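## Task

Lot numbers are printed on the shelf edge beneath each shelf spot, and several spots may carry the same number. Bring one cardboard box from a lot 451 spot and one from a lot 434 spot onto the desk, with nothing overhanging the desk edge. All other cardboard boxes stay on their own shelves. If no spot has a given lot, leave that lot out. The robot must not topple or be left leaning, or the task fails.

## Robot and tools

Robot: a simulated Hello Robot Stretch 3 with a single arm. It has a two-wheel base (0.33 m long, 0.34 m wide, rounded back) that pivots about a point 0.05 m behind its front edge, a lift on a vertical mast, and a telescoping arm pointing out of the robot's right side. The base cannot slide sideways, so to move the gripper forward or back you drive the base. A folded wrist with the arm in sweeps a circle of radius 0.28 m when turning; an unfolded level wrist reaches past that circle. Loose objects may occasionally get nudged by outside forces.

Frames: base frame has its origin on the floor between the drive wheels, x forward, y left, z up, metres. hand_pose is reported in it, located where the closed fingertips meet; with wrist joints at zero its x axis is up, y points back along the arm toward the mast, z toward the robot's rear. Odometry frame is the base frame as it stood at scene start; base_odometry counts wheel rotation only (slip looks like travel), heading in rad, left positive, -3.142 to 3.142.

Tool move: one action per call. Either "base" and/or "joints" (optionally with "speeds", "pace", "contact_limits"), or "servos": "reboot" alone, which re-enables servos that shut off. "base" is an object with exactly one key, a relative offset from where the base last reported itself: translate_m (metres, -3 to 3, forward positive) or rotate_rad (radians, -6.4 to 6.4, left positive). "joints" is one object keyed by joint name, each value an absolute target: lift_m 0 to 1.1; arm_m 0 to 0.52; wrist_yaw_rad -1.345 to 4.42 (0 along the arm, positive toward the front); wrist_pitch_rad -1.57 to 0.451 (0 level, negative tips fingers down); wrist_roll_rad -2.911 to 2.918 (0 fingers side by side); gripper_m -0.089 to 0.179 (larger is wider; the real fingertip gap is about 0.007 m less when nearly shut, 0.025 m less when wide); head_pan_rad -3.953 to 1.73 (0 forward, positive left, -1.57 looks along the arm); head_tilt_rad -1.53 to 0.419 (negative looks down). Done tolerances: lift and arm ±0.004, yaw/roll ±0.02, pitch ±0.05, gripper ±0.004, head ±0.1. All motions in a call start at once. "pace" is "default" or "max"; "speeds" gives per-key top speeds up to the max (default/max: translate 0.12/0.30 m/s, rotate 0.76/1.90 rad/s, lift 0.11/0.15 m/s, arm 0.14/0.40 m/s). The base is capped at 0.10 m/s and 0.63 rad/s unless lift_m < 0.30, arm_m < 0.03 and wrist_yaw_rad > 2.54. A move times out after 14 s. "contact_limits" is placed next to its own command: arm_m, translate_m, rotate_rad take a motor_effort percent 1 to 100 (base ones trip on either wheel); lift_m takes {"down": n, "up": n} as percent beyond free motion (below about 12 may trip in free motion; defaults 32-47 down, 21-36 up). "cameras" lists head_camera, nav_camera, wrist_camera or "all" ([] for none). "blocking" false returns within about 0.5 s while motion continues; a later move overrides only the keys it names. Unknown keys make a call invalid; out-of-range values get it refused, and a refusal or an unplanned stop cancels the rest of that reply's move, wait and finished_scene calls.

wait: seconds 0 to 10, plus cameras; returns state early once motions settle. stop: brakes all running motions, which then hold (and may keep pressing). zoom_image: camera plus region [x0, y0, x1, y1] in pixels of that camera's latest image, at most 504x504. finished_scene: scene = current scene number; ends it for good, and the goal must hold without the robot.

Results: base_status/joint_status per motion: done, moving, off_target (resting away from target, possibly still pushing), contact_stop (joint goes slack until commanded again; a slack lift may sink or be pushed up), time_out, torque_fault (wrist/head servo off; needs reboot). on_its_own describes uncommanded behaviour; "held at" shows a target, not a reading. motor_effort in percent, positive toward higher values, bracket = peak of last action; wrist pitch maxes near 45, roll near 72. lidar_m: 12 sectors of 30°, first straight ahead, counterclockwise (4th left, 7th behind, 10th right), seen at 0.17 m height; "-" means nothing or closer than 0.15 m. wrist_depth_mm and head_depth_mm: 7x7 median depth grids, "-" for unreadable. turned_by_wheels vs turned_by_imu: trust IMU when they disagree by over 0.15 rad. base_tilt in degrees (forward/right positive), bias up to about 4°. head_camera images are rotated (turn clockwise a quarter to upright), nav_camera the opposite way. Camera calibration lines give K and T_world_to_cam.

Gripping: send gripper_m below the object width to hold, at least 0.05 above to let go; readings do not confirm a grasp. Re-send if the grip eases. Before folding (yaw to 3.0) or unfolding the wrist: lift 0.32-0.95, pitch -0.4, roll about 0; once folded lift can drop to 0.25. With yaw below -0.4 keep pitch at -0.5 or lower. Avoid: arm pushing on rigid things with the gripper above about 0.45 m, driving while holding or pushing something fixed, lift pressing down without a low down limit (tipping), wrist/head pressing (no contact stop), dropping or releasing moving objects, slamming or shoving hard. If tilt appears, back the gripper off.

Each tool is called after "Request:" as name(argument=value, ...) on one line, values as JSON.

## Session

Request:
move(joints={"head_pan_rad":0,"head_tilt_rad":-0.25}, cameras=["nav_camera","head_camera"])

Request:
move(joints={"head_pan_rad":-1.57,"head_tilt_rad":-0.25}, cameras=["nav_camera","head_camera"])

Request:
move(joints={"head_pan_rad":-3.14,"head_tilt_rad":-0.25}, cameras=["nav_camera","head_camera"])

Request:
move(joints={"head_pan_rad":1.57,"head_tilt_rad":-0.25}, cameras=["nav_camera","head_camera"])

Scene clock: 0.77 s.
move: done
base_odometry: x=+0.000 y=+0.000 heading=+0.000
turned_by_wheels: +0.000
turned_by_imu: +0.000
base_tilt: forward=-0.3 right=-1.3
lidar_m: 0.73 0.73 0.85 1.53 2.67 1.26 1.01 1.12 1.81 1.63 1.39 0.83
head_depth_mm: 688 717 753 786 825 864 914 / 669 697 730 760 798 834 883 / 655 676 705 737 770 809 849 / 632 656 685 717 750 784 825 / 617 640 665 693 721 755 789 / 601 624 648 672 702 731 764 / 588 606 628 653 681 710 742
base_status: not commanded
joint_positions: lift_m=+0.374 arm_m=+0.001 wrist_yaw_rad=+3.009 wrist_pitch_rad=-0.462 wrist_roll_rad=+0.000 gripper_m=+0.037 head_pan_rad=+0.000 head_tilt_rad=-0.250
joint_status: all done
measured_speeds: all 0
motor_effort: left_wheel=-0.4(0.7) right_wheel=+0.4(1.1) lift_m=+23.1(23.8) arm_m=-4.2(5.1) wrist_yaw_rad=+0.7(1.1) wrist_pitch_rad=+1.9(2.0) wrist_roll_rad=+0.0(0.2) gripper_m=+0.2(0.8) head_pan_rad=-0.3(2.1) head_tilt_rad=-2.6(8.6)
hand_pose: x=+0.0076 y=+0.0712 z=+0.3774 quat_wxyz=(+0.207, +0.697, +0.116, +0.676) (m; base frame)
wrist_depth_mm: - 138 - - - 862 - / - 151 - - - 976 - / - 168 930 - - 947 - / 811 777 204 802 804 792 761 / 699 669 212 661 653 678 671 / 602 592 126 573 129 581 571 / 526 537 288 353 504 508 512
pictures: head_camera (sideways), nav_camera (sideways)
camera_calibration:
head_camera: T_world_to_cam=[[-0.195811, -0.0463004, -0.979548, 1.29165], [0.0436736, 0.997482, -0.0558784, 0.0721524], [0.979669, -0.053722, -0.193296, 0.201158], [0, 0, 0, 1]] pos_world=[0.052701, -0.00136015, 1.30815]
nav_camera: T_world_to_cam=[[0.22147, 0.0170401, 0.975018, -1.22739], [0.0136225, -0.999804, 0.014379, 0.0313268], [0.975072, 0.0100976, -0.221659, 0.235776], [0, 0, 0, 1]] pos_world=[0.0415052, 0.0498547, 1.24854]

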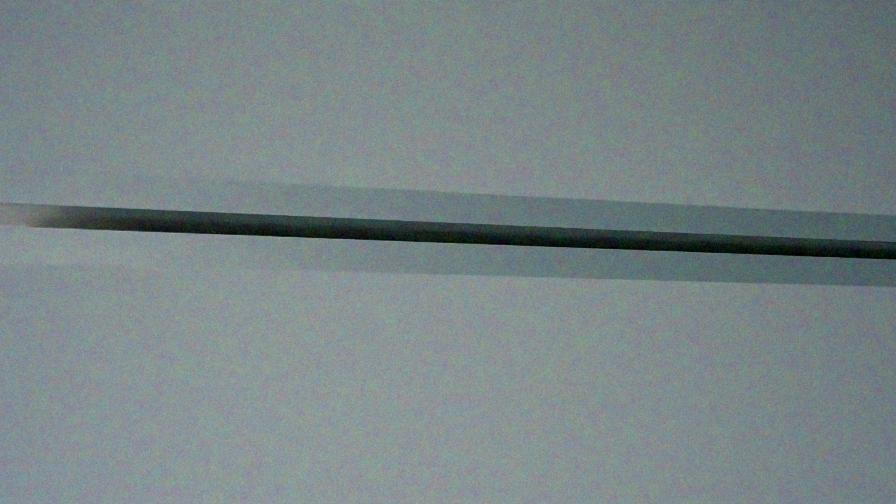

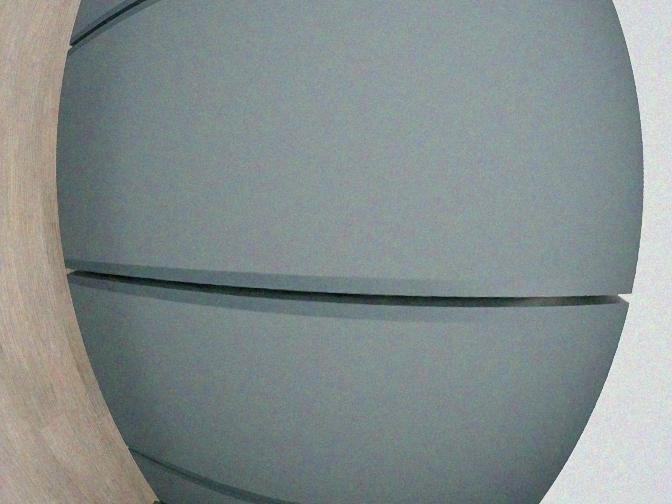

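Scene clock: 2.00 s.
move: done
base_odometry: x=+0.000 y=+0.000 heading=+0.000
turned_by_wheels: +0.000
turned_by_imu: +0.000
base_tilt: forward=-0.4 right=-1.3
lidar_m: 0.72 0.73 0.85 1.53 2.66 1.25 1.01 1.11 1.81 1.63 1.39 0.83
head_depth_mm: 2095 1806 1886 2289 2422 2198 1638 / 2029 2024 2116 2080 2089 2007 1643 / 1943 2028 2123 2186 2271 2036 1620 / 1867 1968 2049 2117 2177 2028 1612 / 1815 1889 1949 1864 1845 1896 1621 / 1685 1824 1873 1937 1915 1919 1608 / 1627 1785 1864 1919 1890 1995 1597
base_status: not commanded
joint_positions: lift_m=+0.374 arm_m=+0.001 wrist_yaw_rad=+3.009 wrist_pitch_rad=-0.462 wrist_roll_rad=+0.000 gripper_m=+0.037 head_pan_rad=-1.607 head_tilt_rad=-0.250
joint_status: all done
measured_speeds: all 0
motor_effort: left_wheel=+0.2(1.0) right_wheel=+0.4(1.2) lift_m=+23.4(24.0) arm_m=-5.9(6.5) wrist_yaw_rad=-0.4(2.1) wrist_pitch_rad=+1.9(2.1) wrist_roll_rad=-0.1(0.3) gripper_m=+0.2(0.8) head_pan_rad=+3.1(6.1) head_tilt_rad=-2.8(6.2)
hand_pose: x=+0.0076 y=+0.0712 z=+0.3774 quat_wxyz=(+0.207, +0.697, +0.116, +0.676) (m; base frame)
wrist_depth_mm: - 139 - - - 854 - / - 150 - - - 974 - / - 167 915 - - 926 - / 836 769 203 800 820 808 762 / 708 679 212 656 657 677 668 / 599 596 126 579 129 589 580 / 530 538 287 355 503 512 507
pictures: head_camera (sideways), nav_camera (sideways)
camera_calibration:
head_camera: T_world_to_cam=[[-0.0391769, 0.19775, -0.979469, 1.29061], [0.995258, -0.0796113, -0.0558816, 0.0663526], [-0.0890274, -0.977014, -0.193693, 0.208207], [0, 0, 0, 1]] pos_world=[0.00306025, -0.046514, 1.30815]
nav_camera: T_world_to_cam=[[0.00901688, -0.222329, 0.97493, -1.226], [-0.999645, 0.0224273, 0.0143599, 0.0375334], [-0.0250577, -0.974714, -0.222048, 0.242325], [0, 0, 0, 1]] pos_world=[0.0546469, -0.0372197, 1.24854]

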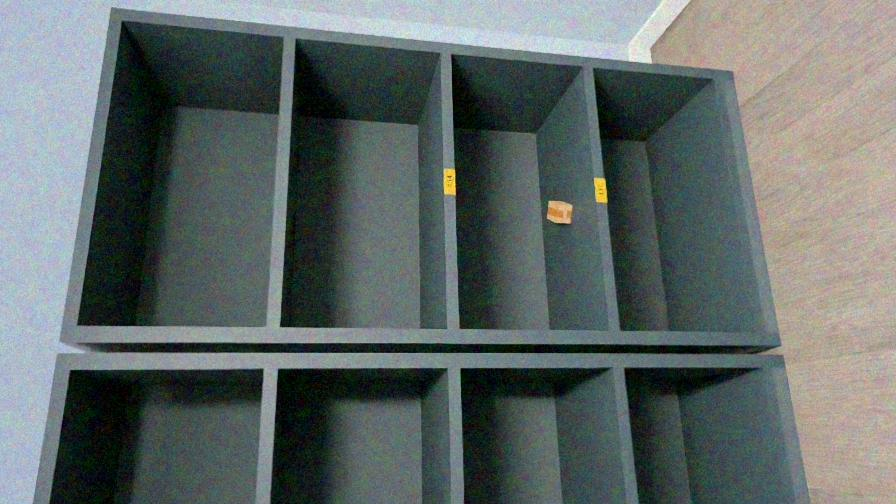

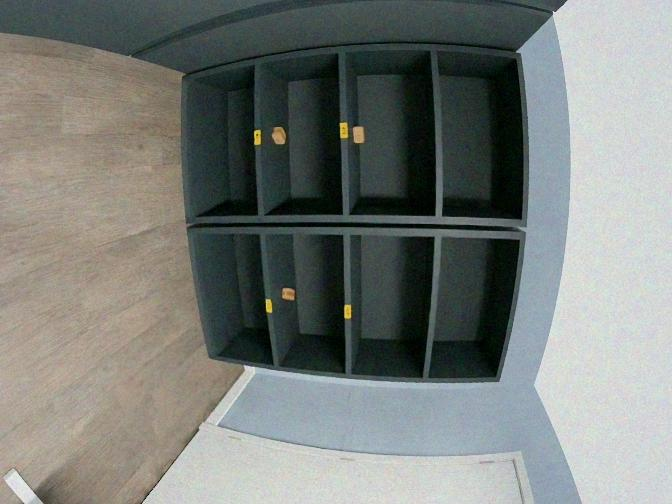

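Scene clock: 4.30 s.
move: done
base_odometry: x=+0.000 y=+0.000 heading=+0.000
turned_by_wheels: +0.000
turned_by_imu: +0.000
base_tilt: forward=-0.2 right=-1.2
lidar_m: 0.72 0.73 0.85 1.53 2.66 1.26 1.01 1.11 1.81 1.62 1.40 0.83
head_depth_mm: 1561 1616 1688 1767 1522 1106 1653 / 1511 1560 1623 1712 1515 1047 1589 / 1457 1527 1591 1650 1486 1034 1566 / 1416 1480 1534 1598 1466 981 1563 / 1374 1432 1486 1552 1454 972 1557 / 1341 1394 1456 1510 1451 968 1465 / 1318 1369 1405 1467 1480 965 1503
base_status: not commanded
joint_positions: lift_m=+0.374 arm_m=+0.001 wrist_yaw_rad=+3.009 wrist_pitch_rad=-0.462 wrist_roll_rad=+0.000 gripper_m=+0.037 head_pan_rad=-3.148 head_tilt_rad=-0.250
joint_status: all done
measured_speeds: translate_m=+0.000 rotate_rad=+0.000 lift_m=+0.000 arm_m=+0.000 wrist_yaw_rad=+0.000 wrist_pitch_rad=+0.000 wrist_roll_rad=+0.000 head_pan_rad=+0.024 head_tilt_rad=+0.000
motor_effort: left_wheel=-0.4(0.8) right_wheel=+0.1(1.1) lift_m=+23.7(24.2) arm_m=-9.4(10.1) wrist_yaw_rad=+0.7(1.5) wrist_pitch_rad=+2.0(2.0) wrist_roll_rad=+0.0(0.3) gripper_m=+0.4(0.9) head_pan_rad=+3.4(5.4) head_tilt_rad=-2.7(5.7)
hand_pose: x=+0.0076 y=+0.0712 z=+0.3774 quat_wxyz=(+0.207, +0.697, +0.116, +0.676) (m; base frame)
wrist_depth_mm: - 138 - - - 863 - / - 150 - - - 965 - / - 167 915 - - 926 - / 819 770 203 805 802 803 767 / 698 670 213 670 659 674 668 / 603 599 126 569 129 581 576 / 525 538 288 354 505 510 511
pictures: head_camera (sideways), nav_camera (sideways)
camera_calibration:
head_camera: T_world_to_cam=[[0.196511, 0.0450031, -0.979468, 1.28917], [-0.0500939, -0.997181, -0.0558673, 0.0727234], [-0.979221, 0.060044, -0.193703, 0.213631], [0, 0, 0, 1]] pos_world=[-0.0405024, 0.00167427, 1.30815]
nav_camera: T_world_to_cam=[[-0.221968, -0.0155959, 0.974929, -1.22458], [-0.0071746, 0.999871, 0.0143614, 0.0315679], [-0.975027, -0.00380694, -0.222052, 0.248199], [0, 0, 0, 1]] pos_world=[-0.0295898, -0.0497173, 1.24854]

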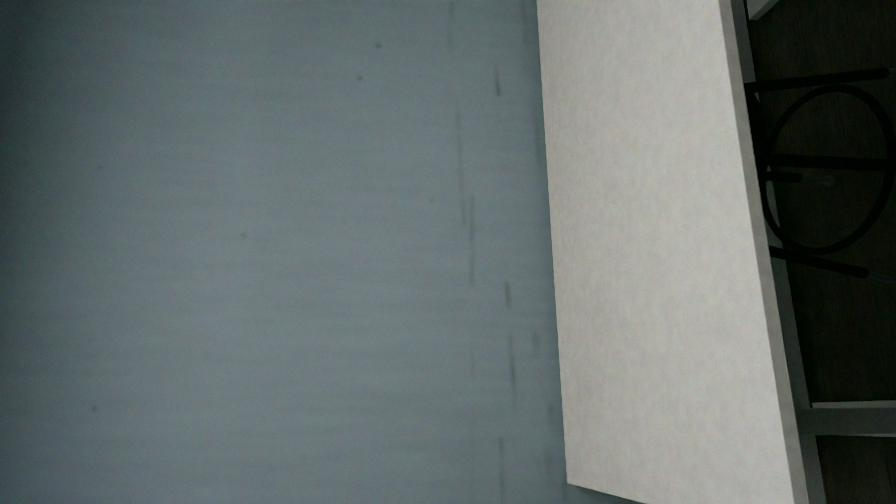

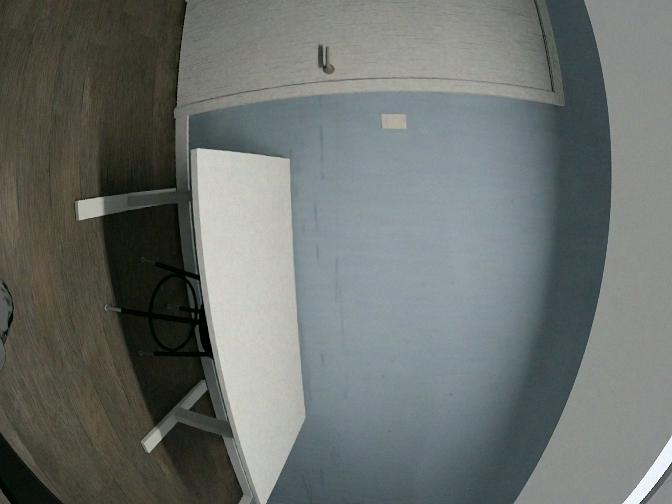

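Scene clock: 7.80 s.
move: done
base_odometry: x=+0.000 y=+0.000 heading=+0.000
turned_by_wheels: +0.000
turned_by_imu: +0.000
base_tilt: forward=-0.5 right=-1.2
lidar_m: 0.72 0.73 0.85 1.53 2.66 1.26 1.01 1.12 1.81 1.63 1.39 0.82
head_depth_mm: 1196 1192 1206 1213 1214 1229 1229 / 2325 1490 1488 1494 1502 1530 1525 / 2500 2596 2674 2758 2847 1972 1635 / 2435 2540 2624 2714 2848 2153 1630 / 2376 2437 2542 2651 2752 2122 1611 / 2322 2369 2465 2578 2636 2126 1607 / 2260 2325 2426 2507 2570 2109 1611
base_status: not commanded
joint_positions: lift_m=+0.374 arm_m=+0.001 wrist_yaw_rad=+3.009 wrist_pitch_rad=-0.462 wrist_roll_rad=+0.000 gripper_m=+0.037 head_pan_rad=+1.578 head_tilt_rad=-0.250
joint_status: all done
measured_speeds: translate_m=+0.000 rotate_rad=+0.000 lift_m=+0.000 arm_m=+0.000 wrist_yaw_rad=+0.000 wrist_pitch_rad=+0.000 wrist_roll_rad=+0.000 head_pan_rad=-0.024 head_tilt_rad=+0.000
motor_effort: left_wheel=-0.7(0.8) right_wheel=+0.1(1.1) lift_m=+24.0(24.4) arm_m=-12.9(13.4) wrist_yaw_rad=-0.5(1.6) wrist_pitch_rad=+2.0(2.1) wrist_roll_rad=-0.1(0.3) gripper_m=+0.4(1.1) head_pan_rad=-3.3(7.5) head_tilt_rad=-2.6(6.6)
hand_pose: x=+0.0076 y=+0.0712 z=+0.3774 quat_wxyz=(+0.207, +0.697, +0.116, +0.676) (m; base frame)
wrist_depth_mm: - 139 - - - 859 - / - 151 - - - 982 - / - 167 917 - - 955 - / 838 774 203 822 807 800 758 / 700 668 212 656 649 666 665 / 595 601 126 577 129 582 577 / 535 536 289 355 502 515 509
pictures: head_camera (sideways), nav_camera (sideways)
camera_calibration:
head_camera: T_world_to_cam=[[0.0477764, -0.195856, -0.979468, 1.29008], [-0.997785, 0.036093, -0.0558871, 0.0784546], [0.0462978, 0.979968, -0.193697, 0.207396], [0, 0, 0, 1]] pos_world=[0.00704347, 0.0465962, 1.30815]
nav_camera: T_world_to_cam=[[-0.0187237, 0.221736, 0.974927, -1.22582], [0.999672, 0.0212058, 0.014376, 0.0253928], [-0.0174864, 0.974876, -0.222061, 0.242338], [0, 0, 0, 1]] pos_world=[-0.0440988, 0.0350213, 1.24854]

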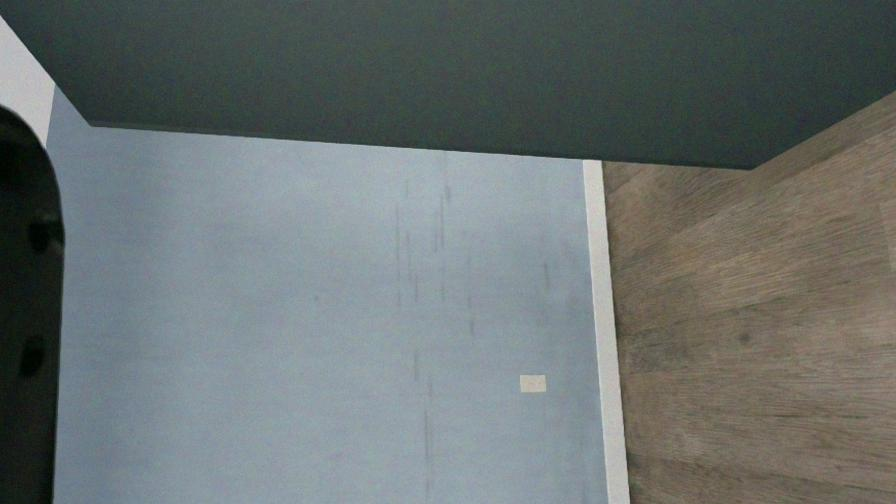

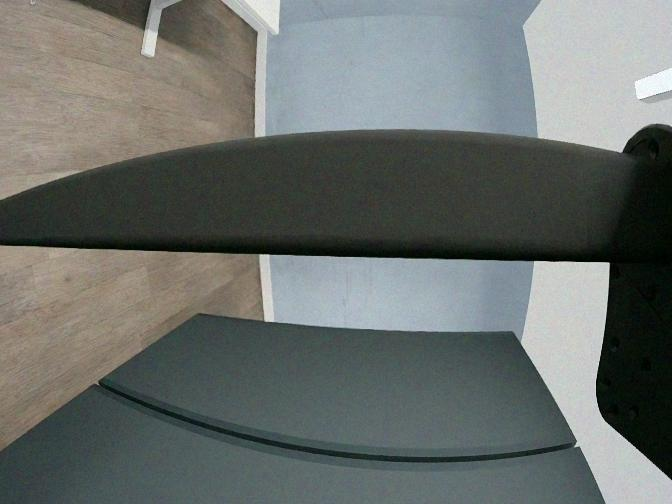

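Request:
move(joints={"head_pan_rad":-1.4,"head_tilt_rad":-0.35}, cameras=["head_camera"])

Request:
zoom_image(camera="head_camera", region=[350, 20, 650, 200])

Request:
zoom_image(camera="head_camera", region=[350, 300, 650, 500])

Scene clock: 24.83 s.
move: done
base_odometry: x=+0.000 y=+0.000 heading=+0.000
turned_by_wheels: +0.000
turned_by_imu: +0.000
base_tilt: forward=-0.2 right=-1.2
lidar_m: 0.73 0.73 0.85 1.52 2.66 1.26 1.01 1.11 1.81 1.63 1.39 0.83
head_depth_mm: 1820 1886 2013 2154 2228 1916 1489 / 1817 1896 1996 2138 2260 1896 1477 / 1574 1848 1971 2108 2222 1887 1473 / 1594 1831 1899 1857 1828 1846 1474 / 1750 1842 1945 2060 2223 1834 1463 / 1734 1805 1916 2041 2179 1823 1449 / 1736 1789 1898 2032 2138 1823 1452
base_status: not commanded
joint_positions: lift_m=+0.374 arm_m=+0.001 wrist_yaw_rad=+3.009 wrist_pitch_rad=-0.462 wrist_roll_rad=+0.000 gripper_m=+0.037 head_pan_rad=-1.408 head_tilt_rad=-0.352
joint_status: all done
measured_speeds: translate_m=+0.000 rotate_rad=+0.000 lift_m=+0.000 arm_m=+0.000 wrist_yaw_rad=+0.000 wrist_pitch_rad=+0.000 wrist_roll_rad=+0.000 head_pan_rad=+0.024 head_tilt_rad=+0.000
motor_effort: left_wheel=+0.0(0.8) right_wheel=+0.0(1.2) lift_m=+24.9(25.0) arm_m=-12.7(13.6) wrist_yaw_rad=-1.7(1.7) wrist_pitch_rad=+2.1(2.1) wrist_roll_rad=-0.2(0.4) gripper_m=+0.6(1.0) head_pan_rad=+3.6(5.4) head_tilt_rad=-0.1(6.3)
hand_pose: x=+0.0076 y=+0.0712 z=+0.3774 quat_wxyz=(+0.207, +0.697, +0.116, +0.676) (m; base frame)
wrist_depth_mm: - 138 - - - 858 - / - 150 - - - 973 - / - 167 908 - - 937 - / 848 770 204 808 799 792 772 / 692 688 212 663 656 664 674 / 602 594 126 573 128 587 577 / 526 535 289 354 505 510 504
pictures: head_camera (sideways)
camera_calibration:
head_camera: T_world_to_cam=[[-0.093421, 0.283408, -0.954438, 1.25821], [0.990424, 0.124325, -0.0600266, 0.0717033], [0.101649, -0.950906, -0.292309, 0.335439], [0, 0, 0, 1]] pos_world=[0.01243, -0.0465317, 1.30324]

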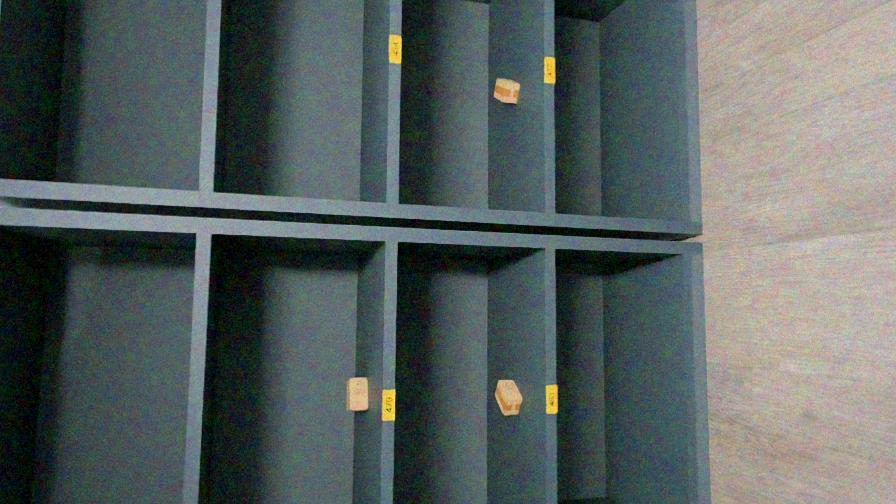

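Scaled by 1.680 from the camera's 896x504 image, which has a finer 1280x720 frame.

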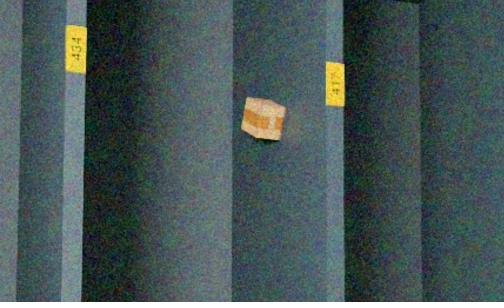

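Scaled by 1.680 from the camera's 896x504 image, which has a finer 1280x720 frame.

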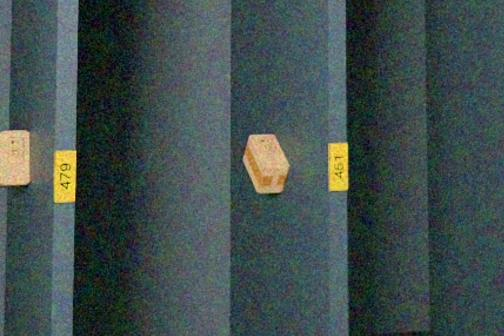

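Request:
move(joints={"head_pan_rad":-0.7,"head_tilt_rad":-0.5}, cameras=["nav_camera"])

Request:
move(joints={"head_pan_rad":0.9,"head_tilt_rad":-0.5}, cameras=["nav_camera"])

Scene clock: 50.33 s.
move: done
base_odometry: x=+0.000 y=+0.000 heading=+0.000
turned_by_wheels: +0.000
turned_by_imu: +0.000
base_tilt: forward=-0.3 right=-1.1
lidar_m: 0.72 0.72 0.85 1.53 2.65 1.26 1.01 1.11 1.81 1.63 1.39 0.83
head_depth_mm: 1442 1673 1892 1957 1996 1628 1333 / 1317 1484 1652 1842 1971 1620 1325 / 1122 1240 1386 1574 1813 1612 1318 / 978 1063 1175 1303 1470 1554 1308 / 864 930 1012 1106 1231 1372 1301 / 774 828 891 969 1053 1160 1231 / 703 747 798 857 924 1006 1098
base_status: not commanded
joint_positions: lift_m=+0.374 arm_m=+0.001 wrist_yaw_rad=+3.009 wrist_pitch_rad=-0.462 wrist_roll_rad=+0.000 gripper_m=+0.037 head_pan_rad=-0.679 head_tilt_rad=-0.498
joint_status: all done
measured_speeds: all 0
motor_effort: left_wheel=+0.1(0.8) right_wheel=+0.9(0.9) lift_m=+24.9(25.5) arm_m=-12.5(13.2) wrist_yaw_rad=-0.4(1.5) wrist_pitch_rad=+2.0(2.0) wrist_roll_rad=+0.1(0.3) gripper_m=+0.4(0.9) head_pan_rad=-0.3(5.7) head_tilt_rad=-5.2(8.4)
hand_pose: x=+0.0076 y=+0.0712 z=+0.3774 quat_wxyz=(+0.207, +0.697, +0.116, +0.676) (m; base frame)
wrist_depth_mm: - 139 - - - 857 - / - 151 - - - 982 - / - 167 920 - - 932 - / 828 784 203 814 799 811 764 / 688 678 211 659 655 671 659 / 605 596 126 574 128 586 575 / 528 538 288 354 498 510 506
pictures: nav_camera (sideways)
camera_calibration:
nav_camera: T_world_to_cam=[[0.364316, -0.272132, 0.890628, -1.11813], [-0.614961, -0.788486, 0.0106304, 0.0400703], [0.699355, -0.551574, -0.454609, 0.540588], [0, 0, 0, 1]] pos_world=[0.0539311, 0.0254905, 1.24117]

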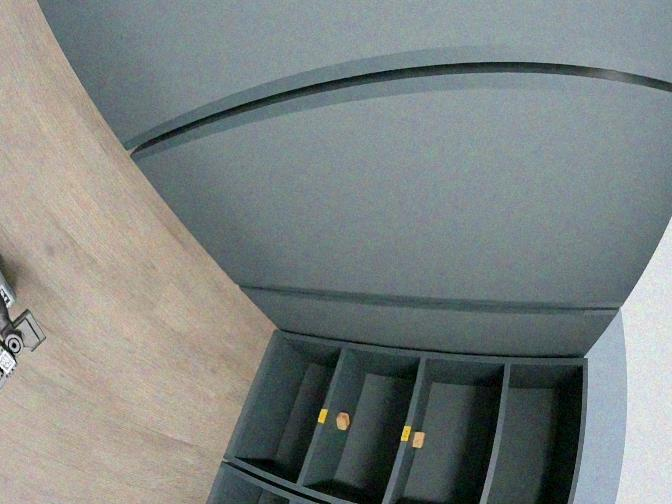

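Scene clock: 52.63 s.
move: done
base_odometry: x=+0.000 y=+0.000 heading=+0.000
turned_by_wheels: +0.000
turned_by_imu: +0.000
base_tilt: forward=-0.4 right=-1.3
lidar_m: 0.72 0.73 0.86 1.53 2.66 1.25 1.01 1.11 1.81 1.63 1.39 0.82
head_depth_mm: 606 641 684 731 785 852 921 / 647 687 734 790 855 930 1029 / 692 739 796 862 940 1029 1145 / 745 800 869 943 1044 1151 1242 / 812 881 954 1049 1161 1316 1299 / 883 963 1060 1180 1335 1490 1291 / 964 1072 1194 1349 1546 1580 1284
base_status: not commanded
joint_positions: lift_m=+0.374 arm_m=+0.001 wrist_yaw_rad=+3.009 wrist_pitch_rad=-0.462 wrist_roll_rad=+0.000 gripper_m=+0.037 head_pan_rad=+0.908 head_tilt_rad=-0.500
joint_status: all done
measured_speeds: translate_m=+0.000 rotate_rad=+0.000 lift_m=+0.000 arm_m=+0.000 wrist_yaw_rad=+0.000 wrist_pitch_rad=+0.000 wrist_roll_rad=+0.000 head_pan_rad=-0.024 head_tilt_rad=+0.000
motor_effort: left_wheel=-0.4(0.7) right_wheel=+0.1(1.1) lift_m=+25.4(25.7) arm_m=-12.3(13.4) wrist_yaw_rad=-0.7(1.7) wrist_pitch_rad=+1.9(2.1) wrist_roll_rad=+0.0(0.3) gripper_m=+0.3(0.9) head_pan_rad=-2.8(5.9) head_tilt_rad=-4.4(7.4)
hand_pose: x=+0.0076 y=+0.0712 z=+0.3774 quat_wxyz=(+0.207, +0.697, +0.116, +0.676) (m; base frame)
wrist_depth_mm: - 139 - - - 853 - / - 150 - - - 985 - / - 167 933 - - 947 - / 823 779 204 804 800 793 769 / 696 673 212 662 653 678 669 / 601 603 126 567 129 583 580 / 520 539 286 353 503 510 513
pictures: nav_camera (sideways)
camera_calibration:
nav_camera: T_world_to_cam=[[0.267195, 0.369942, 0.889803, -1.11648], [0.798469, -0.601944, 0.0104933, 0.0316127], [0.539494, 0.707677, -0.456224, 0.543684], [0, 0, 0, 1]] pos_world=[-0.0202381, 0.0473085, 1.24116]

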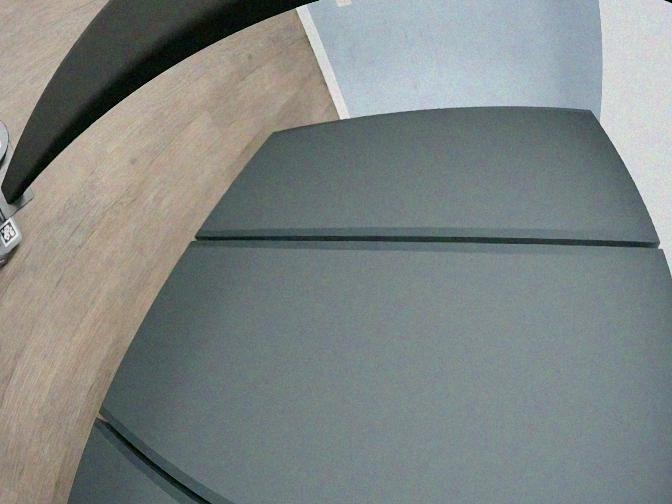

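Request:
move(base={"rotate_rad":-1.309}, joints={"head_pan_rad":0,"head_tilt_rad":-0.5}, pace="max", cameras=[])

Request:
move(base={"translate_m":0.93}, joints={"lift_m":0.6}, cameras=["head_camera"])

Request:
move(base={"rotate_rad":1.571}, joints={"head_pan_rad":-1.57}, pace="max", cameras=[])

Request:
move(base={"translate_m":0.14}, joints={"wrist_yaw_rad":0,"gripper_m":0.15}, cameras=["wrist_camera","head_camera"])

Scene clock: 97.60 s.
move: done
base_odometry: x=+0.000 y=+0.000 heading=-1.309
turned_by_wheels: -1.309
turned_by_imu: -1.287
base_tilt: forward=-0.3 right=-1.3
lidar_m: 1.62 0.99 0.74 0.73 0.76 1.07 2.65 1.64 1.01 1.11 1.60 1.96
head_depth_mm: 1683 1835 2000 2074 2014 1622 1324 / 1361 1806 1935 2065 2001 1615 1316 / 1659 1799 1657 1792 1931 1604 1316 / 1684 1848 2031 2127 1951 1604 1306 / 1702 1844 2020 2128 1939 1591 1292 / 1705 1879 2032 2103 1948 1581 1290 / 1606 1744 1699 1808 1896 1578 1290
base_status: done
joint_positions: lift_m=+0.374 arm_m=+0.001 wrist_yaw_rad=+3.009 wrist_pitch_rad=-0.462 wrist_roll_rad=+0.000 gripper_m=+0.037 head_pan_rad=-0.001 head_tilt_rad=-0.500
joint_status: all done
measured_speeds: all 0
motor_effort: left_wheel=+7.6(12.2) right_wheel=-9.0(13.6) lift_m=+25.6(26.0) arm_m=-12.5(13.8) wrist_yaw_rad=-0.1(1.7) wrist_pitch_rad=+2.0(2.0) wrist_roll_rad=+0.0(0.3) gripper_m=+0.3(1.0) head_pan_rad=+3.5(4.7) head_tilt_rad=-3.9(6.2)
hand_pose: x=+0.0076 y=+0.0712 z=+0.3774 quat_wxyz=(+0.207, +0.697, +0.116, +0.676) (m; base frame)
wrist_depth_mm: - 138 - - 737 - - / - 150 161 - - - - / 823 166 176 - 898 - 909 / 839 766 203 809 795 800 792 / 706 669 211 665 653 670 667 / 601 602 126 575 129 586 574 / 521 537 287 355 503 513 510
pictures: none
No camera images: "cameras" was empty.

Scene clock: 108.03 s.
move: done
base_odometry: x=+0.241 y=-0.898 heading=-1.309
turned_by_wheels: +0.000
turned_by_imu: +0.000
base_tilt: forward=-0.3 right=-1.2
lidar_m: 0.98 0.93 0.71 0.69 0.72 1.02 3.55 1.96 1.45 1.57 1.34 0.72
head_depth_mm: 651 676 662 722 792 908 1221 / 861 984 994 805 919 920 1016 / 893 1006 1071 823 1237 984 1200 / 928 1016 1075 813 1224 977 1225 / 936 1011 1079 805 1222 1013 1219 / 942 1017 1072 850 1209 998 1220 / 951 1023 1074 838 1199 995 1210
base_status: done
joint_positions: lift_m=+0.600 arm_m=+0.001 wrist_yaw_rad=+3.009 wrist_pitch_rad=-0.462 wrist_roll_rad=+0.000 gripper_m=+0.037 head_pan_rad=+0.000 head_tilt_rad=-0.500
joint_status: all done
measured_speeds: all 0
motor_effort: left_wheel=+3.0(12.2) right_wheel=+7.0(10.6) lift_m=+23.5(33.5) arm_m=-11.1(13.5) wrist_yaw_rad=-1.9(2.1) wrist_pitch_rad=+2.1(2.1) wrist_roll_rad=-0.3(0.4) gripper_m=+0.6(1.1) head_pan_rad=+2.9(4.1) head_tilt_rad=+0.4(3.8)
hand_pose: x=+0.0076 y=+0.0711 z=+0.6029 quat_wxyz=(+0.207, +0.697, +0.116, +0.676) (m; base frame)
wrist_depth_mm: - 139 - - 694 - - / - 151 161 - 764 - - / - 166 175 - 834 - - / 873 186 192 - 931 - - / 991 963 212 941 954 961 905 / 850 862 126 829 129 832 824 / 760 754 286 747 725 736 734
pictures: head_camera (sideways)
camera_calibration:
head_camera: T_world_to_cam=[[-0.432747, -0.0462521, -0.900328, 1.18969], [0.0284632, 0.997484, -0.0649242, 0.0840044], [0.901066, -0.053722, -0.430342, 0.510167], [0, 0, 0, 1]] pos_world=[0.0527512, -0.00136, 1.29611]

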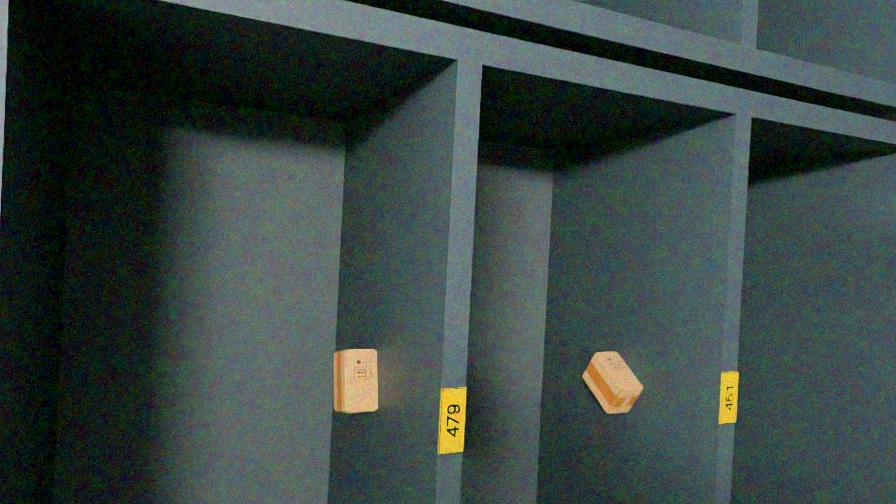

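Scene clock: 111.47 s.
move: done
base_odometry: x=+0.241 y=-0.898 heading=+0.262
turned_by_wheels: +1.571
turned_by_imu: +1.545
base_tilt: forward=-0.3 right=-1.3
lidar_m: 0.69 0.72 1.00 3.55 1.73 1.45 1.58 1.35 0.73 0.93 0.94 0.71
head_depth_mm: 633 660 681 726 807 937 1245 / 851 990 969 786 894 931 1034 / 889 1019 1077 825 1231 987 1205 / 919 1021 1083 811 1230 1012 1227 / 944 1021 1088 808 1217 1004 1222 / 946 1023 1073 851 1218 1002 1217 / 948 1028 1073 843 1207 994 1213
base_status: done
joint_positions: lift_m=+0.600 arm_m=+0.001 wrist_yaw_rad=+3.009 wrist_pitch_rad=-0.462 wrist_roll_rad=+0.000 gripper_m=+0.037 head_pan_rad=-1.571 head_tilt_rad=-0.500
joint_status: all done
measured_speeds: all 0
motor_effort: left_wheel=-8.7(12.9) right_wheel=+8.7(12.3) lift_m=+24.5(25.1) arm_m=-12.7(13.5) wrist_yaw_rad=+0.6(1.8) wrist_pitch_rad=+2.0(2.1) wrist_roll_rad=+0.0(0.3) gripper_m=+0.8(0.9) head_pan_rad=+3.7(6.2) head_tilt_rad=+2.2(2.5)
hand_pose: x=+0.0076 y=+0.0711 z=+0.6029 quat_wxyz=(+0.207, +0.697, +0.116, +0.676) (m; base frame)
wrist_depth_mm: - 138 - - - - - / - 151 - - - - - / - 168 - - - - - / - - 204 - - - - / - - 211 969 948 964 - / 868 864 126 832 128 837 825 / 759 762 286 743 727 738 735
pictures: none
No camera images: "cameras" was empty.

Scene clock: 114.00 s.
move: done
base_odometry: x=+0.376 y=-0.862 heading=+0.262
turned_by_wheels: +0.000
turned_by_imu: +0.001
base_tilt: forward=-0.2 right=-1.1
lidar_m: 0.55 0.57 0.80 2.38 1.74 1.57 1.72 1.46 0.78 1.15 0.76 0.56
head_depth_mm: 834 1003 1046 847 997 935 1051 / 856 1018 1086 835 1248 994 1204 / 888 1019 1092 827 1242 1017 1231 / 925 1018 1088 810 1223 1013 1225 / 946 1025 1087 809 1224 1008 1229 / 954 1030 1089 853 1214 1000 1219 / 951 1029 1079 842 1205 999 1215
base_status: done
joint_positions: lift_m=+0.600 arm_m=+0.001 wrist_yaw_rad=+0.003 wrist_pitch_rad=-0.462 wrist_roll_rad=+0.000 gripper_m=+0.150 head_pan_rad=-1.570 head_tilt_rad=-0.500
joint_status: all done
measured_speeds: all 0
motor_effort: left_wheel=+0.3(7.1) right_wheel=+9.8(13.9) lift_m=+24.8(25.5) arm_m=-12.7(13.5) wrist_yaw_rad=-3.3(6.6) wrist_pitch_rad=+2.0(2.1) wrist_roll_rad=+0.0(0.3) gripper_m=+0.5(81.7) head_pan_rad=+3.3(4.1) head_tilt_rad=+3.1(3.2)
hand_pose: x=-0.0208 y=-0.3641 z=+0.6029 quat_wxyz=(+0.689, +0.163, -0.688, -0.161) (m; base frame)
wrist_depth_mm: - - - 608 - 719 - / - - - - - - - / - - - - - - 478 / - - - - - - 538 / - 146 - - - 143 595 / - 125 - - - 124 - / 113 734 743 737 736 714 111
pictures: head_camera (sideways), wrist_camera
camera_calibration:
head_camera: T_world_to_cam=[[-0.0465989, 0.432724, -0.900321, 1.18733], [0.997506, -0.0276783, -0.0649321, 0.0780393], [-0.0530171, -0.901101, -0.430355, 0.516009], [0, 0, 0, 1]] pos_world=[0.00484095, -0.0466508, 1.29611]
wrist_camera: T_world_to_cam=[[-0.998883, -0.0387568, -0.0270465, -0.0120094], [-0.00259677, 0.616423, -0.787411, 0.731664], [0.0471896, -0.786461, -0.615835, 0.252021], [0, 0, 0, 1]] pos_world=[-0.0219888, -0.253275, 0.730999]

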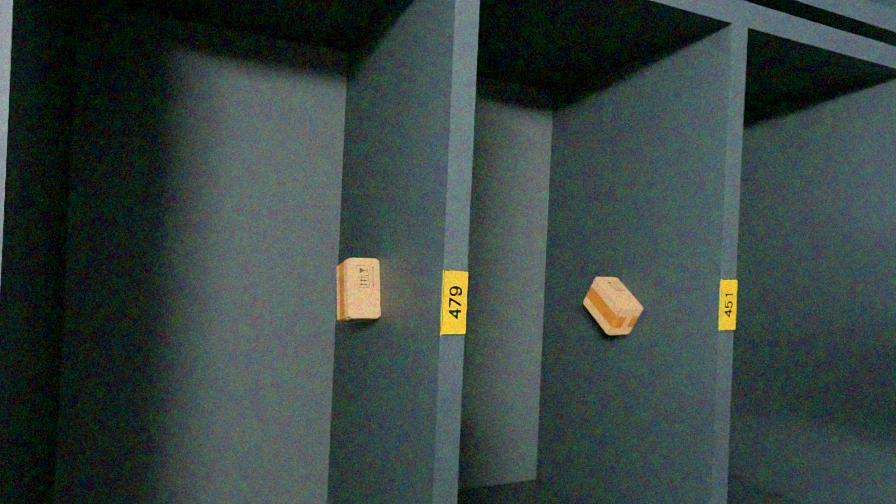

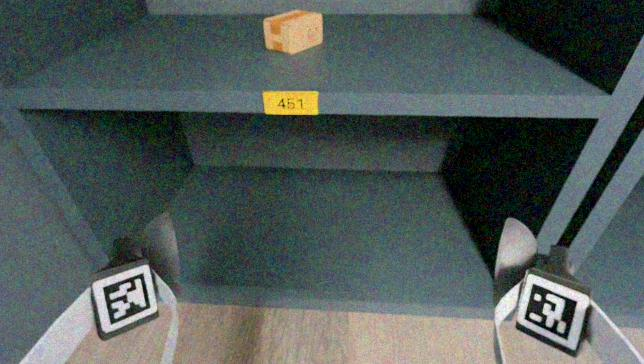

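Request:
move(base={"rotate_rad":-1.07}, pace="max", cameras=[])

Request:
move(base={"translate_m":0.18}, cameras=[])

Request:
move(base={"rotate_rad":1.07}, joints={"wrist_pitch_rad":-0.3}, pace="max", cameras=["wrist_camera","head_camera"])

Request:
move(joints={"arm_m":0.2}, cameras=["wrist_camera"])

Scene clock: 141.97 s.
move: done
base_odometry: x=+0.376 y=-0.862 heading=-0.808
turned_by_wheels: -1.070
turned_by_imu: -1.054
base_tilt: forward=-0.3 right=-1.1
lidar_m: 0.77 0.57 0.55 0.57 0.79 2.26 1.73 1.56 1.72 1.47 0.78 1.15
head_depth_mm: 1433 1511 1608 1727 1869 1629 1322 / 1508 1599 1701 1847 1952 1621 1312 / 1589 1706 1834 1993 2053 1609 1313 / 1226 1338 1455 1590 1803 1599 1304 / 1266 1424 1449 1633 1767 1541 1302 / 1303 1474 1222 1632 1315 1491 1279 / 1044 1331 1182 1472 1202 1404 1219
base_status: done
joint_positions: lift_m=+0.600 arm_m=+0.001 wrist_yaw_rad=+0.003 wrist_pitch_rad=-0.462 wrist_roll_rad=+0.000 gripper_m=+0.150 head_pan_rad=-1.570 head_tilt_rad=-0.500
joint_status: not commanded
measured_speeds: all 0
motor_effort: left_wheel=+8.0(12.1) right_wheel=-9.1(14.3) lift_m=+25.2(26.3) arm_m=-12.3(13.6) wrist_yaw_rad=-3.0(4.4) wrist_pitch_rad=+2.0(2.1) wrist_roll_rad=-0.1(0.3) gripper_m=+0.6(1.1) head_pan_rad=+3.2(4.3) head_tilt_rad=+3.9(4.9)
hand_pose: x=-0.0210 y=-0.3641 z=+0.6029 quat_wxyz=(+0.689, +0.163, -0.688, -0.161) (m; base frame)
wrist_depth_mm: - - 862 - - - - / - - - - - - - / - - - - - - - / - - - - - - - / 884 148 968 977 968 978 979 / - 125 863 850 842 124 818 / 112 727 748 751 735 707 114
pictures: none
No camera images: "cameras" was empty.

Scene clock: 144.90 s.
move: done
base_odometry: x=+0.501 y=-0.992 heading=-0.808
turned_by_wheels: +0.000
turned_by_imu: +0.001
base_tilt: forward=-0.3 right=-1.2
lidar_m: 0.64 0.47 0.46 0.48 0.66 1.89 2.28 1.73 1.81 0.76 0.70 0.99
head_depth_mm: 1506 1606 1712 1837 1940 1637 1328 / 1559 1686 1817 1965 2029 1612 1324 / 1234 1342 1442 1598 1855 1615 1305 / 1264 1431 1397 1649 1747 1550 1313 / 971 1473 1235 1637 1273 1489 1263 / 1002 1296 1214 857 1121 982 1082 / 583 620 658 712 785 868 1017
base_status: done
joint_positions: lift_m=+0.600 arm_m=+0.001 wrist_yaw_rad=+0.003 wrist_pitch_rad=-0.462 wrist_roll_rad=+0.000 gripper_m=+0.150 head_pan_rad=-1.570 head_tilt_rad=-0.500
joint_status: not commanded
measured_speeds: all 0
motor_effort: left_wheel=+3.1(11.5) right_wheel=+6.6(10.1) lift_m=+26.4(26.8) arm_m=-12.6(13.8) wrist_yaw_rad=-1.6(4.3) wrist_pitch_rad=+2.0(2.1) wrist_roll_rad=-0.2(0.4) gripper_m=+0.9(1.1) head_pan_rad=+2.6(3.6) head_tilt_rad=+3.1(4.6)
hand_pose: x=-0.0210 y=-0.3641 z=+0.6029 quat_wxyz=(+0.689, +0.163, -0.688, -0.161) (m; base frame)
wrist_depth_mm: - - - - - - - / - - - - - - - / - 478 - - - - - / 819 - - - - - - / - 149 658 989 981 964 967 / - 126 793 848 843 124 820 / - 119 745 749 731 703 114
pictures: none
No camera images: "cameras" was empty.

Scene clock: 147.57 s.
move: done
base_odometry: x=+0.501 y=-0.992 heading=+0.261
turned_by_wheels: +1.070
turned_by_imu: +1.052
base_tilt: forward=-0.2 right=-1.3
lidar_m: 0.46 0.48 0.67 1.98 2.00 1.73 1.80 0.75 0.70 0.99 0.63 0.47
head_depth_mm: 813 876 955 739 1116 971 830 / 814 876 959 729 1141 957 850 / 814 882 955 723 1144 957 843 / 813 882 943 716 1136 917 840 / 817 883 948 708 1134 945 835 / 817 885 951 701 1135 935 831 / 821 885 950 693 1075 932 829
base_status: done
joint_positions: lift_m=+0.600 arm_m=+0.001 wrist_yaw_rad=+0.003 wrist_pitch_rad=-0.321 wrist_roll_rad=+0.000 gripper_m=+0.150 head_pan_rad=-1.570 head_tilt_rad=-0.500
joint_status: all done
measured_speeds: all 0
motor_effort: left_wheel=-8.4(13.5) right_wheel=+8.9(12.4) lift_m=+27.1(27.4) arm_m=-13.0(13.5) wrist_yaw_rad=-1.9(4.2) wrist_pitch_rad=+3.5(5.1) wrist_roll_rad=+0.1(0.3) gripper_m=+0.5(1.1) head_pan_rad=+2.4(3.3) head_tilt_rad=+2.6(4.3)
hand_pose: x=-0.0209 y=-0.3810 z=+0.6349 quat_wxyz=(+0.698, +0.114, -0.697, -0.113) (m; base frame)
wrist_depth_mm: - 695 - - - - - / - - - - - - 674 / - - - 502 - - - / - - - - - - - / - 146 - - - 142 - / - 126 - - - 124 - / - 119 - - - - 110
pictures: head_camera (sideways), wrist_camera
camera_calibration:
head_camera: T_world_to_cam=[[-0.0466677, 0.432112, -0.900612, 1.18768], [0.997513, -0.0275113, -0.0648888, 0.0779906], [-0.0528162, -0.9014, -0.429754, 0.515213], [0, 0, 0, 1]] pos_world=[0.00484131, -0.0466534, 1.29612]
wrist_camera: T_world_to_cam=[[-0.998893, -0.0416986, -0.0217613, -0.0162888], [-0.00199719, 0.499843, -0.866114, 0.772847], [0.046993, -0.865112, -0.499373, 0.154525], [0, 0, 0, 1]] pos_world=[-0.0219889, -0.2533, 0.746185]

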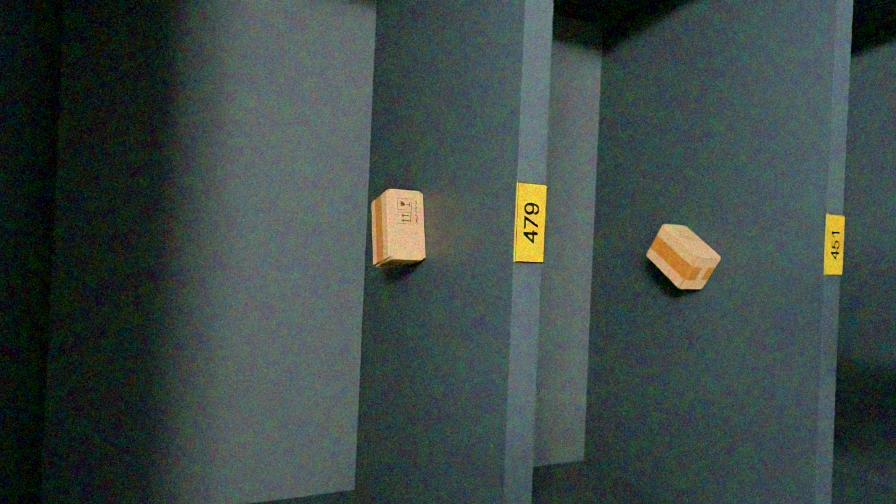

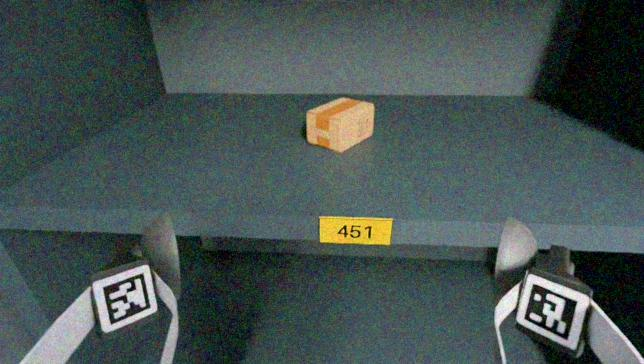

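Scene clock: 150.27 s.
move: done
base_odometry: x=+0.501 y=-0.992 heading=+0.261
turned_by_wheels: +0.000
turned_by_imu: +0.000
base_tilt: forward=-0.4 right=-1.3
lidar_m: 0.46 0.48 0.67 1.98 1.99 1.73 1.80 0.75 0.70 1.00 0.64 0.47
head_depth_mm: 810 877 955 739 1114 966 828 / 813 877 953 729 1145 957 824 / 815 881 959 725 1144 956 492 / 819 880 947 716 1132 922 573 / 816 880 949 708 1136 942 831 / 816 885 950 700 1137 936 831 / 820 886 956 692 1072 934 829
base_status: not commanded
joint_positions: lift_m=+0.600 arm_m=+0.200 wrist_yaw_rad=+0.003 wrist_pitch_rad=-0.321 wrist_roll_rad=+0.000 gripper_m=+0.150 head_pan_rad=-1.570 head_tilt_rad=-0.500
joint_status: all done
measured_speeds: all 0
motor_effort: left_wheel=-8.2(9.4) right_wheel=+8.2(10.0) lift_m=+26.9(27.6) arm_m=+12.5(15.1) wrist_yaw_rad=-1.6(4.3) wrist_pitch_rad=+3.5(3.6) wrist_roll_rad=+0.1(0.3) gripper_m=+0.6(1.0) head_pan_rad=+2.6(3.2) head_tilt_rad=+3.0(3.5)
hand_pose: x=-0.0209 y=-0.5805 z=+0.6350 quat_wxyz=(+0.698, +0.114, -0.697, -0.112) (m; base frame)
wrist_depth_mm: - - - - - - - / - - - - - - - / - - - - - - - / - - - 324 - - - / 326 147 322 321 318 142 316 / 290 126 279 277 277 137 265 / - 226 238 238 236 228 114
pictures: wrist_camera
camera_calibration:
wrist_camera: T_world_to_cam=[[-0.998893, -0.0417094, -0.021743, -0.0246199], [-0.00199746, 0.499456, -0.866337, 0.872593], [0.046994, -0.865335, -0.498986, -0.0183179], [0, 0, 0, 1]] pos_world=[-0.0219889, -0.4527, 0.746284]

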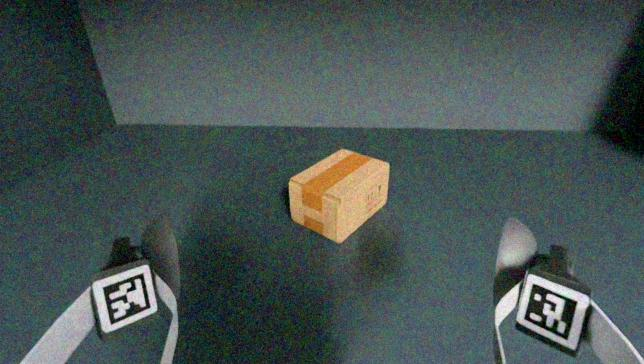

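Request:
move(base={"translate_m":0.077}, joints={"wrist_yaw_rad":-0.38,"lift_m":0.56}, cameras=["wrist_camera"])

Scene clock: 170.83 s.
move: done
base_odometry: x=+0.575 y=-0.972 heading=+0.261
turned_by_wheels: +0.000
turned_by_imu: +0.000
base_tilt: forward=-0.3 right=-1.2
lidar_m: 0.38 0.40 0.56 1.65 2.34 1.79 1.88 0.76 0.76 1.00 0.53 0.39
head_depth_mm: 812 877 957 739 1147 972 854 / 815 878 959 733 1148 961 831 / 816 884 952 723 1140 926 589 / 819 881 951 716 1135 931 700 / 819 884 954 708 1134 945 835 / 821 887 950 698 1142 936 831 / 781 843 868 693 906 875 853
base_status: done
joint_positions: lift_m=+0.560 arm_m=+0.200 wrist_yaw_rad=-0.377 wrist_pitch_rad=-0.321 wrist_roll_rad=+0.000 gripper_m=+0.150 head_pan_rad=-1.570 head_tilt_rad=-0.500
joint_status: all done
measured_speeds: all 0
motor_effort: left_wheel=+0.0(7.2) right_wheel=+10.7(13.1) lift_m=+27.4(27.4) arm_m=+6.3(9.6) wrist_yaw_rad=-4.0(7.5) wrist_pitch_rad=+3.3(3.4) wrist_roll_rad=+0.2(0.3) gripper_m=+0.5(1.1) head_pan_rad=+1.6(2.3) head_tilt_rad=+1.7(2.5)
hand_pose: x=-0.1082 y=-0.5640 z=+0.5951 quat_wxyz=(+0.665, -0.020, -0.706, -0.242) (m; base frame)
wrist_depth_mm: - - - - - 618 - / - - - - - 638 - / - - 310 - - - - / 318 330 302 324 309 322 307 / 276 274 275 272 271 269 269 / 229 126 226 227 225 136 237 / 112 184 193 193 198 214 110
pictures: wrist_camera
camera_calibration:
wrist_camera: T_world_to_cam=[[-0.943262, 0.331338, -0.0217326, 0.10436], [0.183032, 0.464219, -0.866602, 0.829886], [-0.277049, -0.821411, -0.498526, -0.0304203], [0, 0, 0, 1]] pos_world=[-0.0618843, -0.444815, 0.706284]

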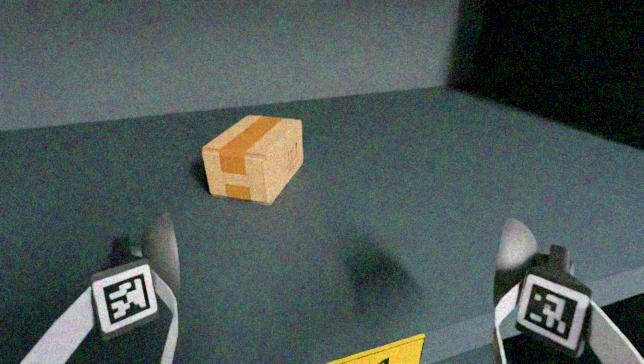

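Request:
move(base={"translate_m":0.027}, joints={"lift_m":0.512,"gripper_m":0.179,"arm_m":0.26}, cameras=["wrist_camera"])

Scene clock: 187.53 s.
move: done
base_odometry: x=+0.601 y=-0.965 heading=+0.261
turned_by_wheels: +0.000
turned_by_imu: +0.000
base_tilt: forward=-0.3 right=-1.2
lidar_m: 0.35 0.37 0.52 1.53 1.98 1.81 1.91 0.77 0.80 1.00 0.49 0.37
head_depth_mm: 813 878 959 740 1144 967 851 / 817 884 959 734 1147 956 848 / 816 886 961 726 1146 926 582 / 818 883 950 716 1141 950 660 / 821 885 957 708 1137 940 835 / 819 887 952 699 1118 938 833 / 713 773 788 694 827 854 831
base_status: done
joint_positions: lift_m=+0.512 arm_m=+0.260 wrist_yaw_rad=-0.379 wrist_pitch_rad=-0.311 wrist_roll_rad=+0.000 gripper_m=+0.179 head_pan_rad=-1.570 head_tilt_rad=-0.500
joint_status: all done
measured_speeds: all 0
motor_effort: left_wheel=+1.0(6.5) right_wheel=+9.1(12.4) lift_m=+22.0(30.6) arm_m=+14.2(15.1) wrist_yaw_rad=-0.8(4.2) wrist_pitch_rad=+1.7(3.4) wrist_roll_rad=+0.3(0.4) gripper_m=+0.3(81.7) head_pan_rad=+1.6(2.2) head_tilt_rad=+0.7(1.9)
hand_pose: x=-0.1090 y=-0.6247 z=+0.5493 quat_wxyz=(+0.666, -0.024, -0.706, -0.240) (m; base frame)
wrist_depth_mm: - - - - - 567 - / - - - 265 - - - / 328 325 239 233 300 314 312 / 258 257 247 241 252 251 249 / 203 194 201 200 199 199 197 / - 142 166 165 165 164 - / 135 142 141 141 140 140 107
pictures: wrist_camera
camera_calibration:
wrist_camera: T_world_to_cam=[[-0.942696, 0.332964, -0.0214301, 0.123623], [0.18105, 0.456529, -0.871092, 0.815897], [-0.280259, -0.825055, -0.490651, -0.110252], [0, 0, 0, 1]] pos_world=[-0.0620791, -0.504607, 0.659276]

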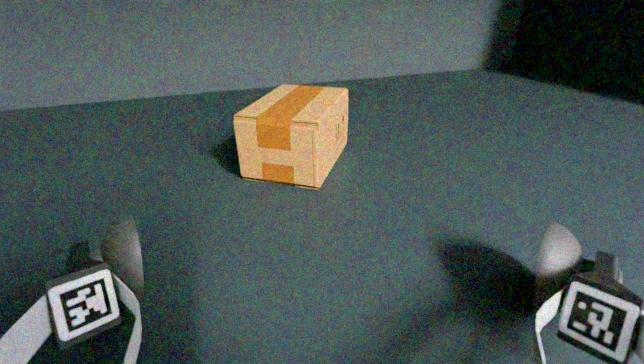

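Request:
move(joints={"arm_m":0.385}, contact_limits={"arm_m":40}, cameras=["wrist_camera"])

Request:
move(joints={"gripper_m":0.045}, cameras=["wrist_camera"])

Scene clock: 201.57 s.
move: done
base_odometry: x=+0.601 y=-0.965 heading=+0.261
turned_by_wheels: +0.000
turned_by_imu: +0.000
base_tilt: forward=-0.3 right=-1.3
lidar_m: 0.36 0.37 0.52 1.53 1.97 1.81 1.91 0.78 0.80 1.00 0.49 0.37
head_depth_mm: 814 876 953 742 1143 963 850 / 816 878 957 733 1150 957 846 / 816 879 959 725 1141 920 631 / 818 883 953 715 1137 888 792 / 820 885 950 707 1139 946 834 / 820 884 956 701 1119 938 832 / 715 770 790 692 826 852 830
base_status: not commanded
joint_positions: lift_m=+0.512 arm_m=+0.385 wrist_yaw_rad=-0.379 wrist_pitch_rad=-0.310 wrist_roll_rad=+0.000 gripper_m=+0.179 head_pan_rad=-1.570 head_tilt_rad=-0.500
joint_status: all done
measured_speeds: all 0
motor_effort: left_wheel=+1.1(1.4) right_wheel=+8.9(9.9) lift_m=+23.5(24.0) arm_m=+13.6(16.2) wrist_yaw_rad=-1.5(3.3) wrist_pitch_rad=+1.5(1.8) wrist_roll_rad=-0.1(0.6) gripper_m=+0.6(0.9) head_pan_rad=+0.9(1.5) head_tilt_rad=-1.0(1.1)
contact_limits: arm_m 40 (drawing in: default 31, maximum 55; extending or still: default 40, maximum 69)
hand_pose: x=-0.1090 y=-0.7498 z=+0.5495 quat_wxyz=(+0.666, -0.024, -0.706, -0.239) (m; base frame)
wrist_depth_mm: 294 313 330 - - - 460 / 310 327 - - - - - / 325 328 323 302 298 316 313 / 257 257 253 152 160 250 249 / 202 194 201 128 130 198 198 / - 141 166 137 129 164 - / 134 142 142 140 136 140 107
pictures: wrist_camera
camera_calibration:
wrist_camera: T_world_to_cam=[[-0.942711, 0.332925, -0.0213523, 0.165169], [0.180649, 0.455621, -0.871651, 0.872821], [-0.280466, -0.825573, -0.489662, -0.214326], [0, 0, 0, 1]] pos_world=[-0.0620785, -0.629606, 0.659375]

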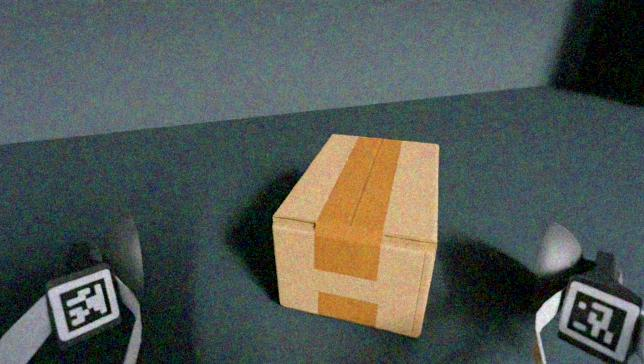

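Scene clock: 203.43 s.
move: done
base_odometry: x=+0.601 y=-0.965 heading=+0.261
turned_by_wheels: +0.000
turned_by_imu: +0.000
base_tilt: forward=-0.3 right=-1.1
lidar_m: 0.35 0.37 0.52 1.53 1.98 1.81 1.91 0.78 0.80 1.00 0.49 0.37
head_depth_mm: 813 882 956 740 1142 969 856 / 816 882 961 732 1146 959 849 / 817 884 960 727 1146 921 630 / 818 886 950 715 1135 885 791 / 818 888 952 705 1133 943 834 / 822 888 954 697 1124 940 830 / 712 768 790 692 829 853 828
base_status: not commanded
joint_positions: lift_m=+0.512 arm_m=+0.385 wrist_yaw_rad=-0.379 wrist_pitch_rad=-0.294 wrist_roll_rad=+0.000 gripper_m=+0.045 head_pan_rad=-1.570 head_tilt_rad=-0.500
joint_status: all done
measured_speeds: all 0
motor_effort: left_wheel=+1.0(1.6) right_wheel=+9.2(10.0) lift_m=+24.5(25.1) arm_m=+11.8(14.2) wrist_yaw_rad=-1.8(2.8) wrist_pitch_rad=-1.6(1.7) wrist_roll_rad=+0.2(0.2) gripper_m=-8.3(83.9) head_pan_rad=+0.6(1.3) head_tilt_rad=+0.0(1.2)
contact_limits: arm_m 40 (drawing in: default 31, maximum 55; extending or still: default 40, maximum 69)
hand_pose: x=-0.1097 y=-0.7513 z=+0.5535 quat_wxyz=(+0.668, -0.030, -0.706, -0.234) (m; base frame)
wrist_depth_mm: 293 311 331 - - - 460 / 306 331 - - - - 485 / 325 335 320 - 316 - - / 271 268 268 159 179 263 261 / 211 210 154 130 144 206 206 / 173 178 130 135 127 169 169 / 147 103 141 141 139 140 144
pictures: wrist_camera
camera_calibration:
wrist_camera: T_world_to_cam=[[-0.942765, 0.332813, -0.0207339, 0.164786], [0.175396, 0.442043, -0.879679, 0.870738], [-0.283604, -0.832967, -0.475116, -0.22779], [0, 0, 0, 1]] pos_world=[-0.0619713, -0.629488, 0.661159]

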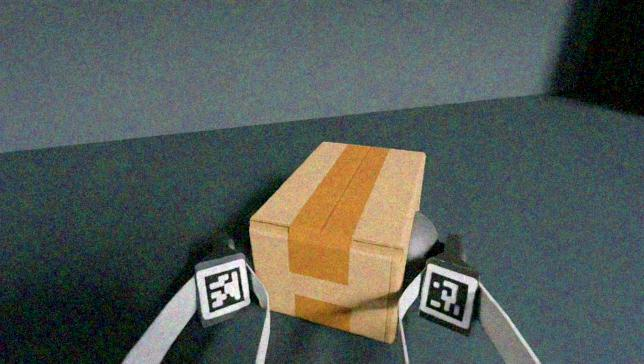

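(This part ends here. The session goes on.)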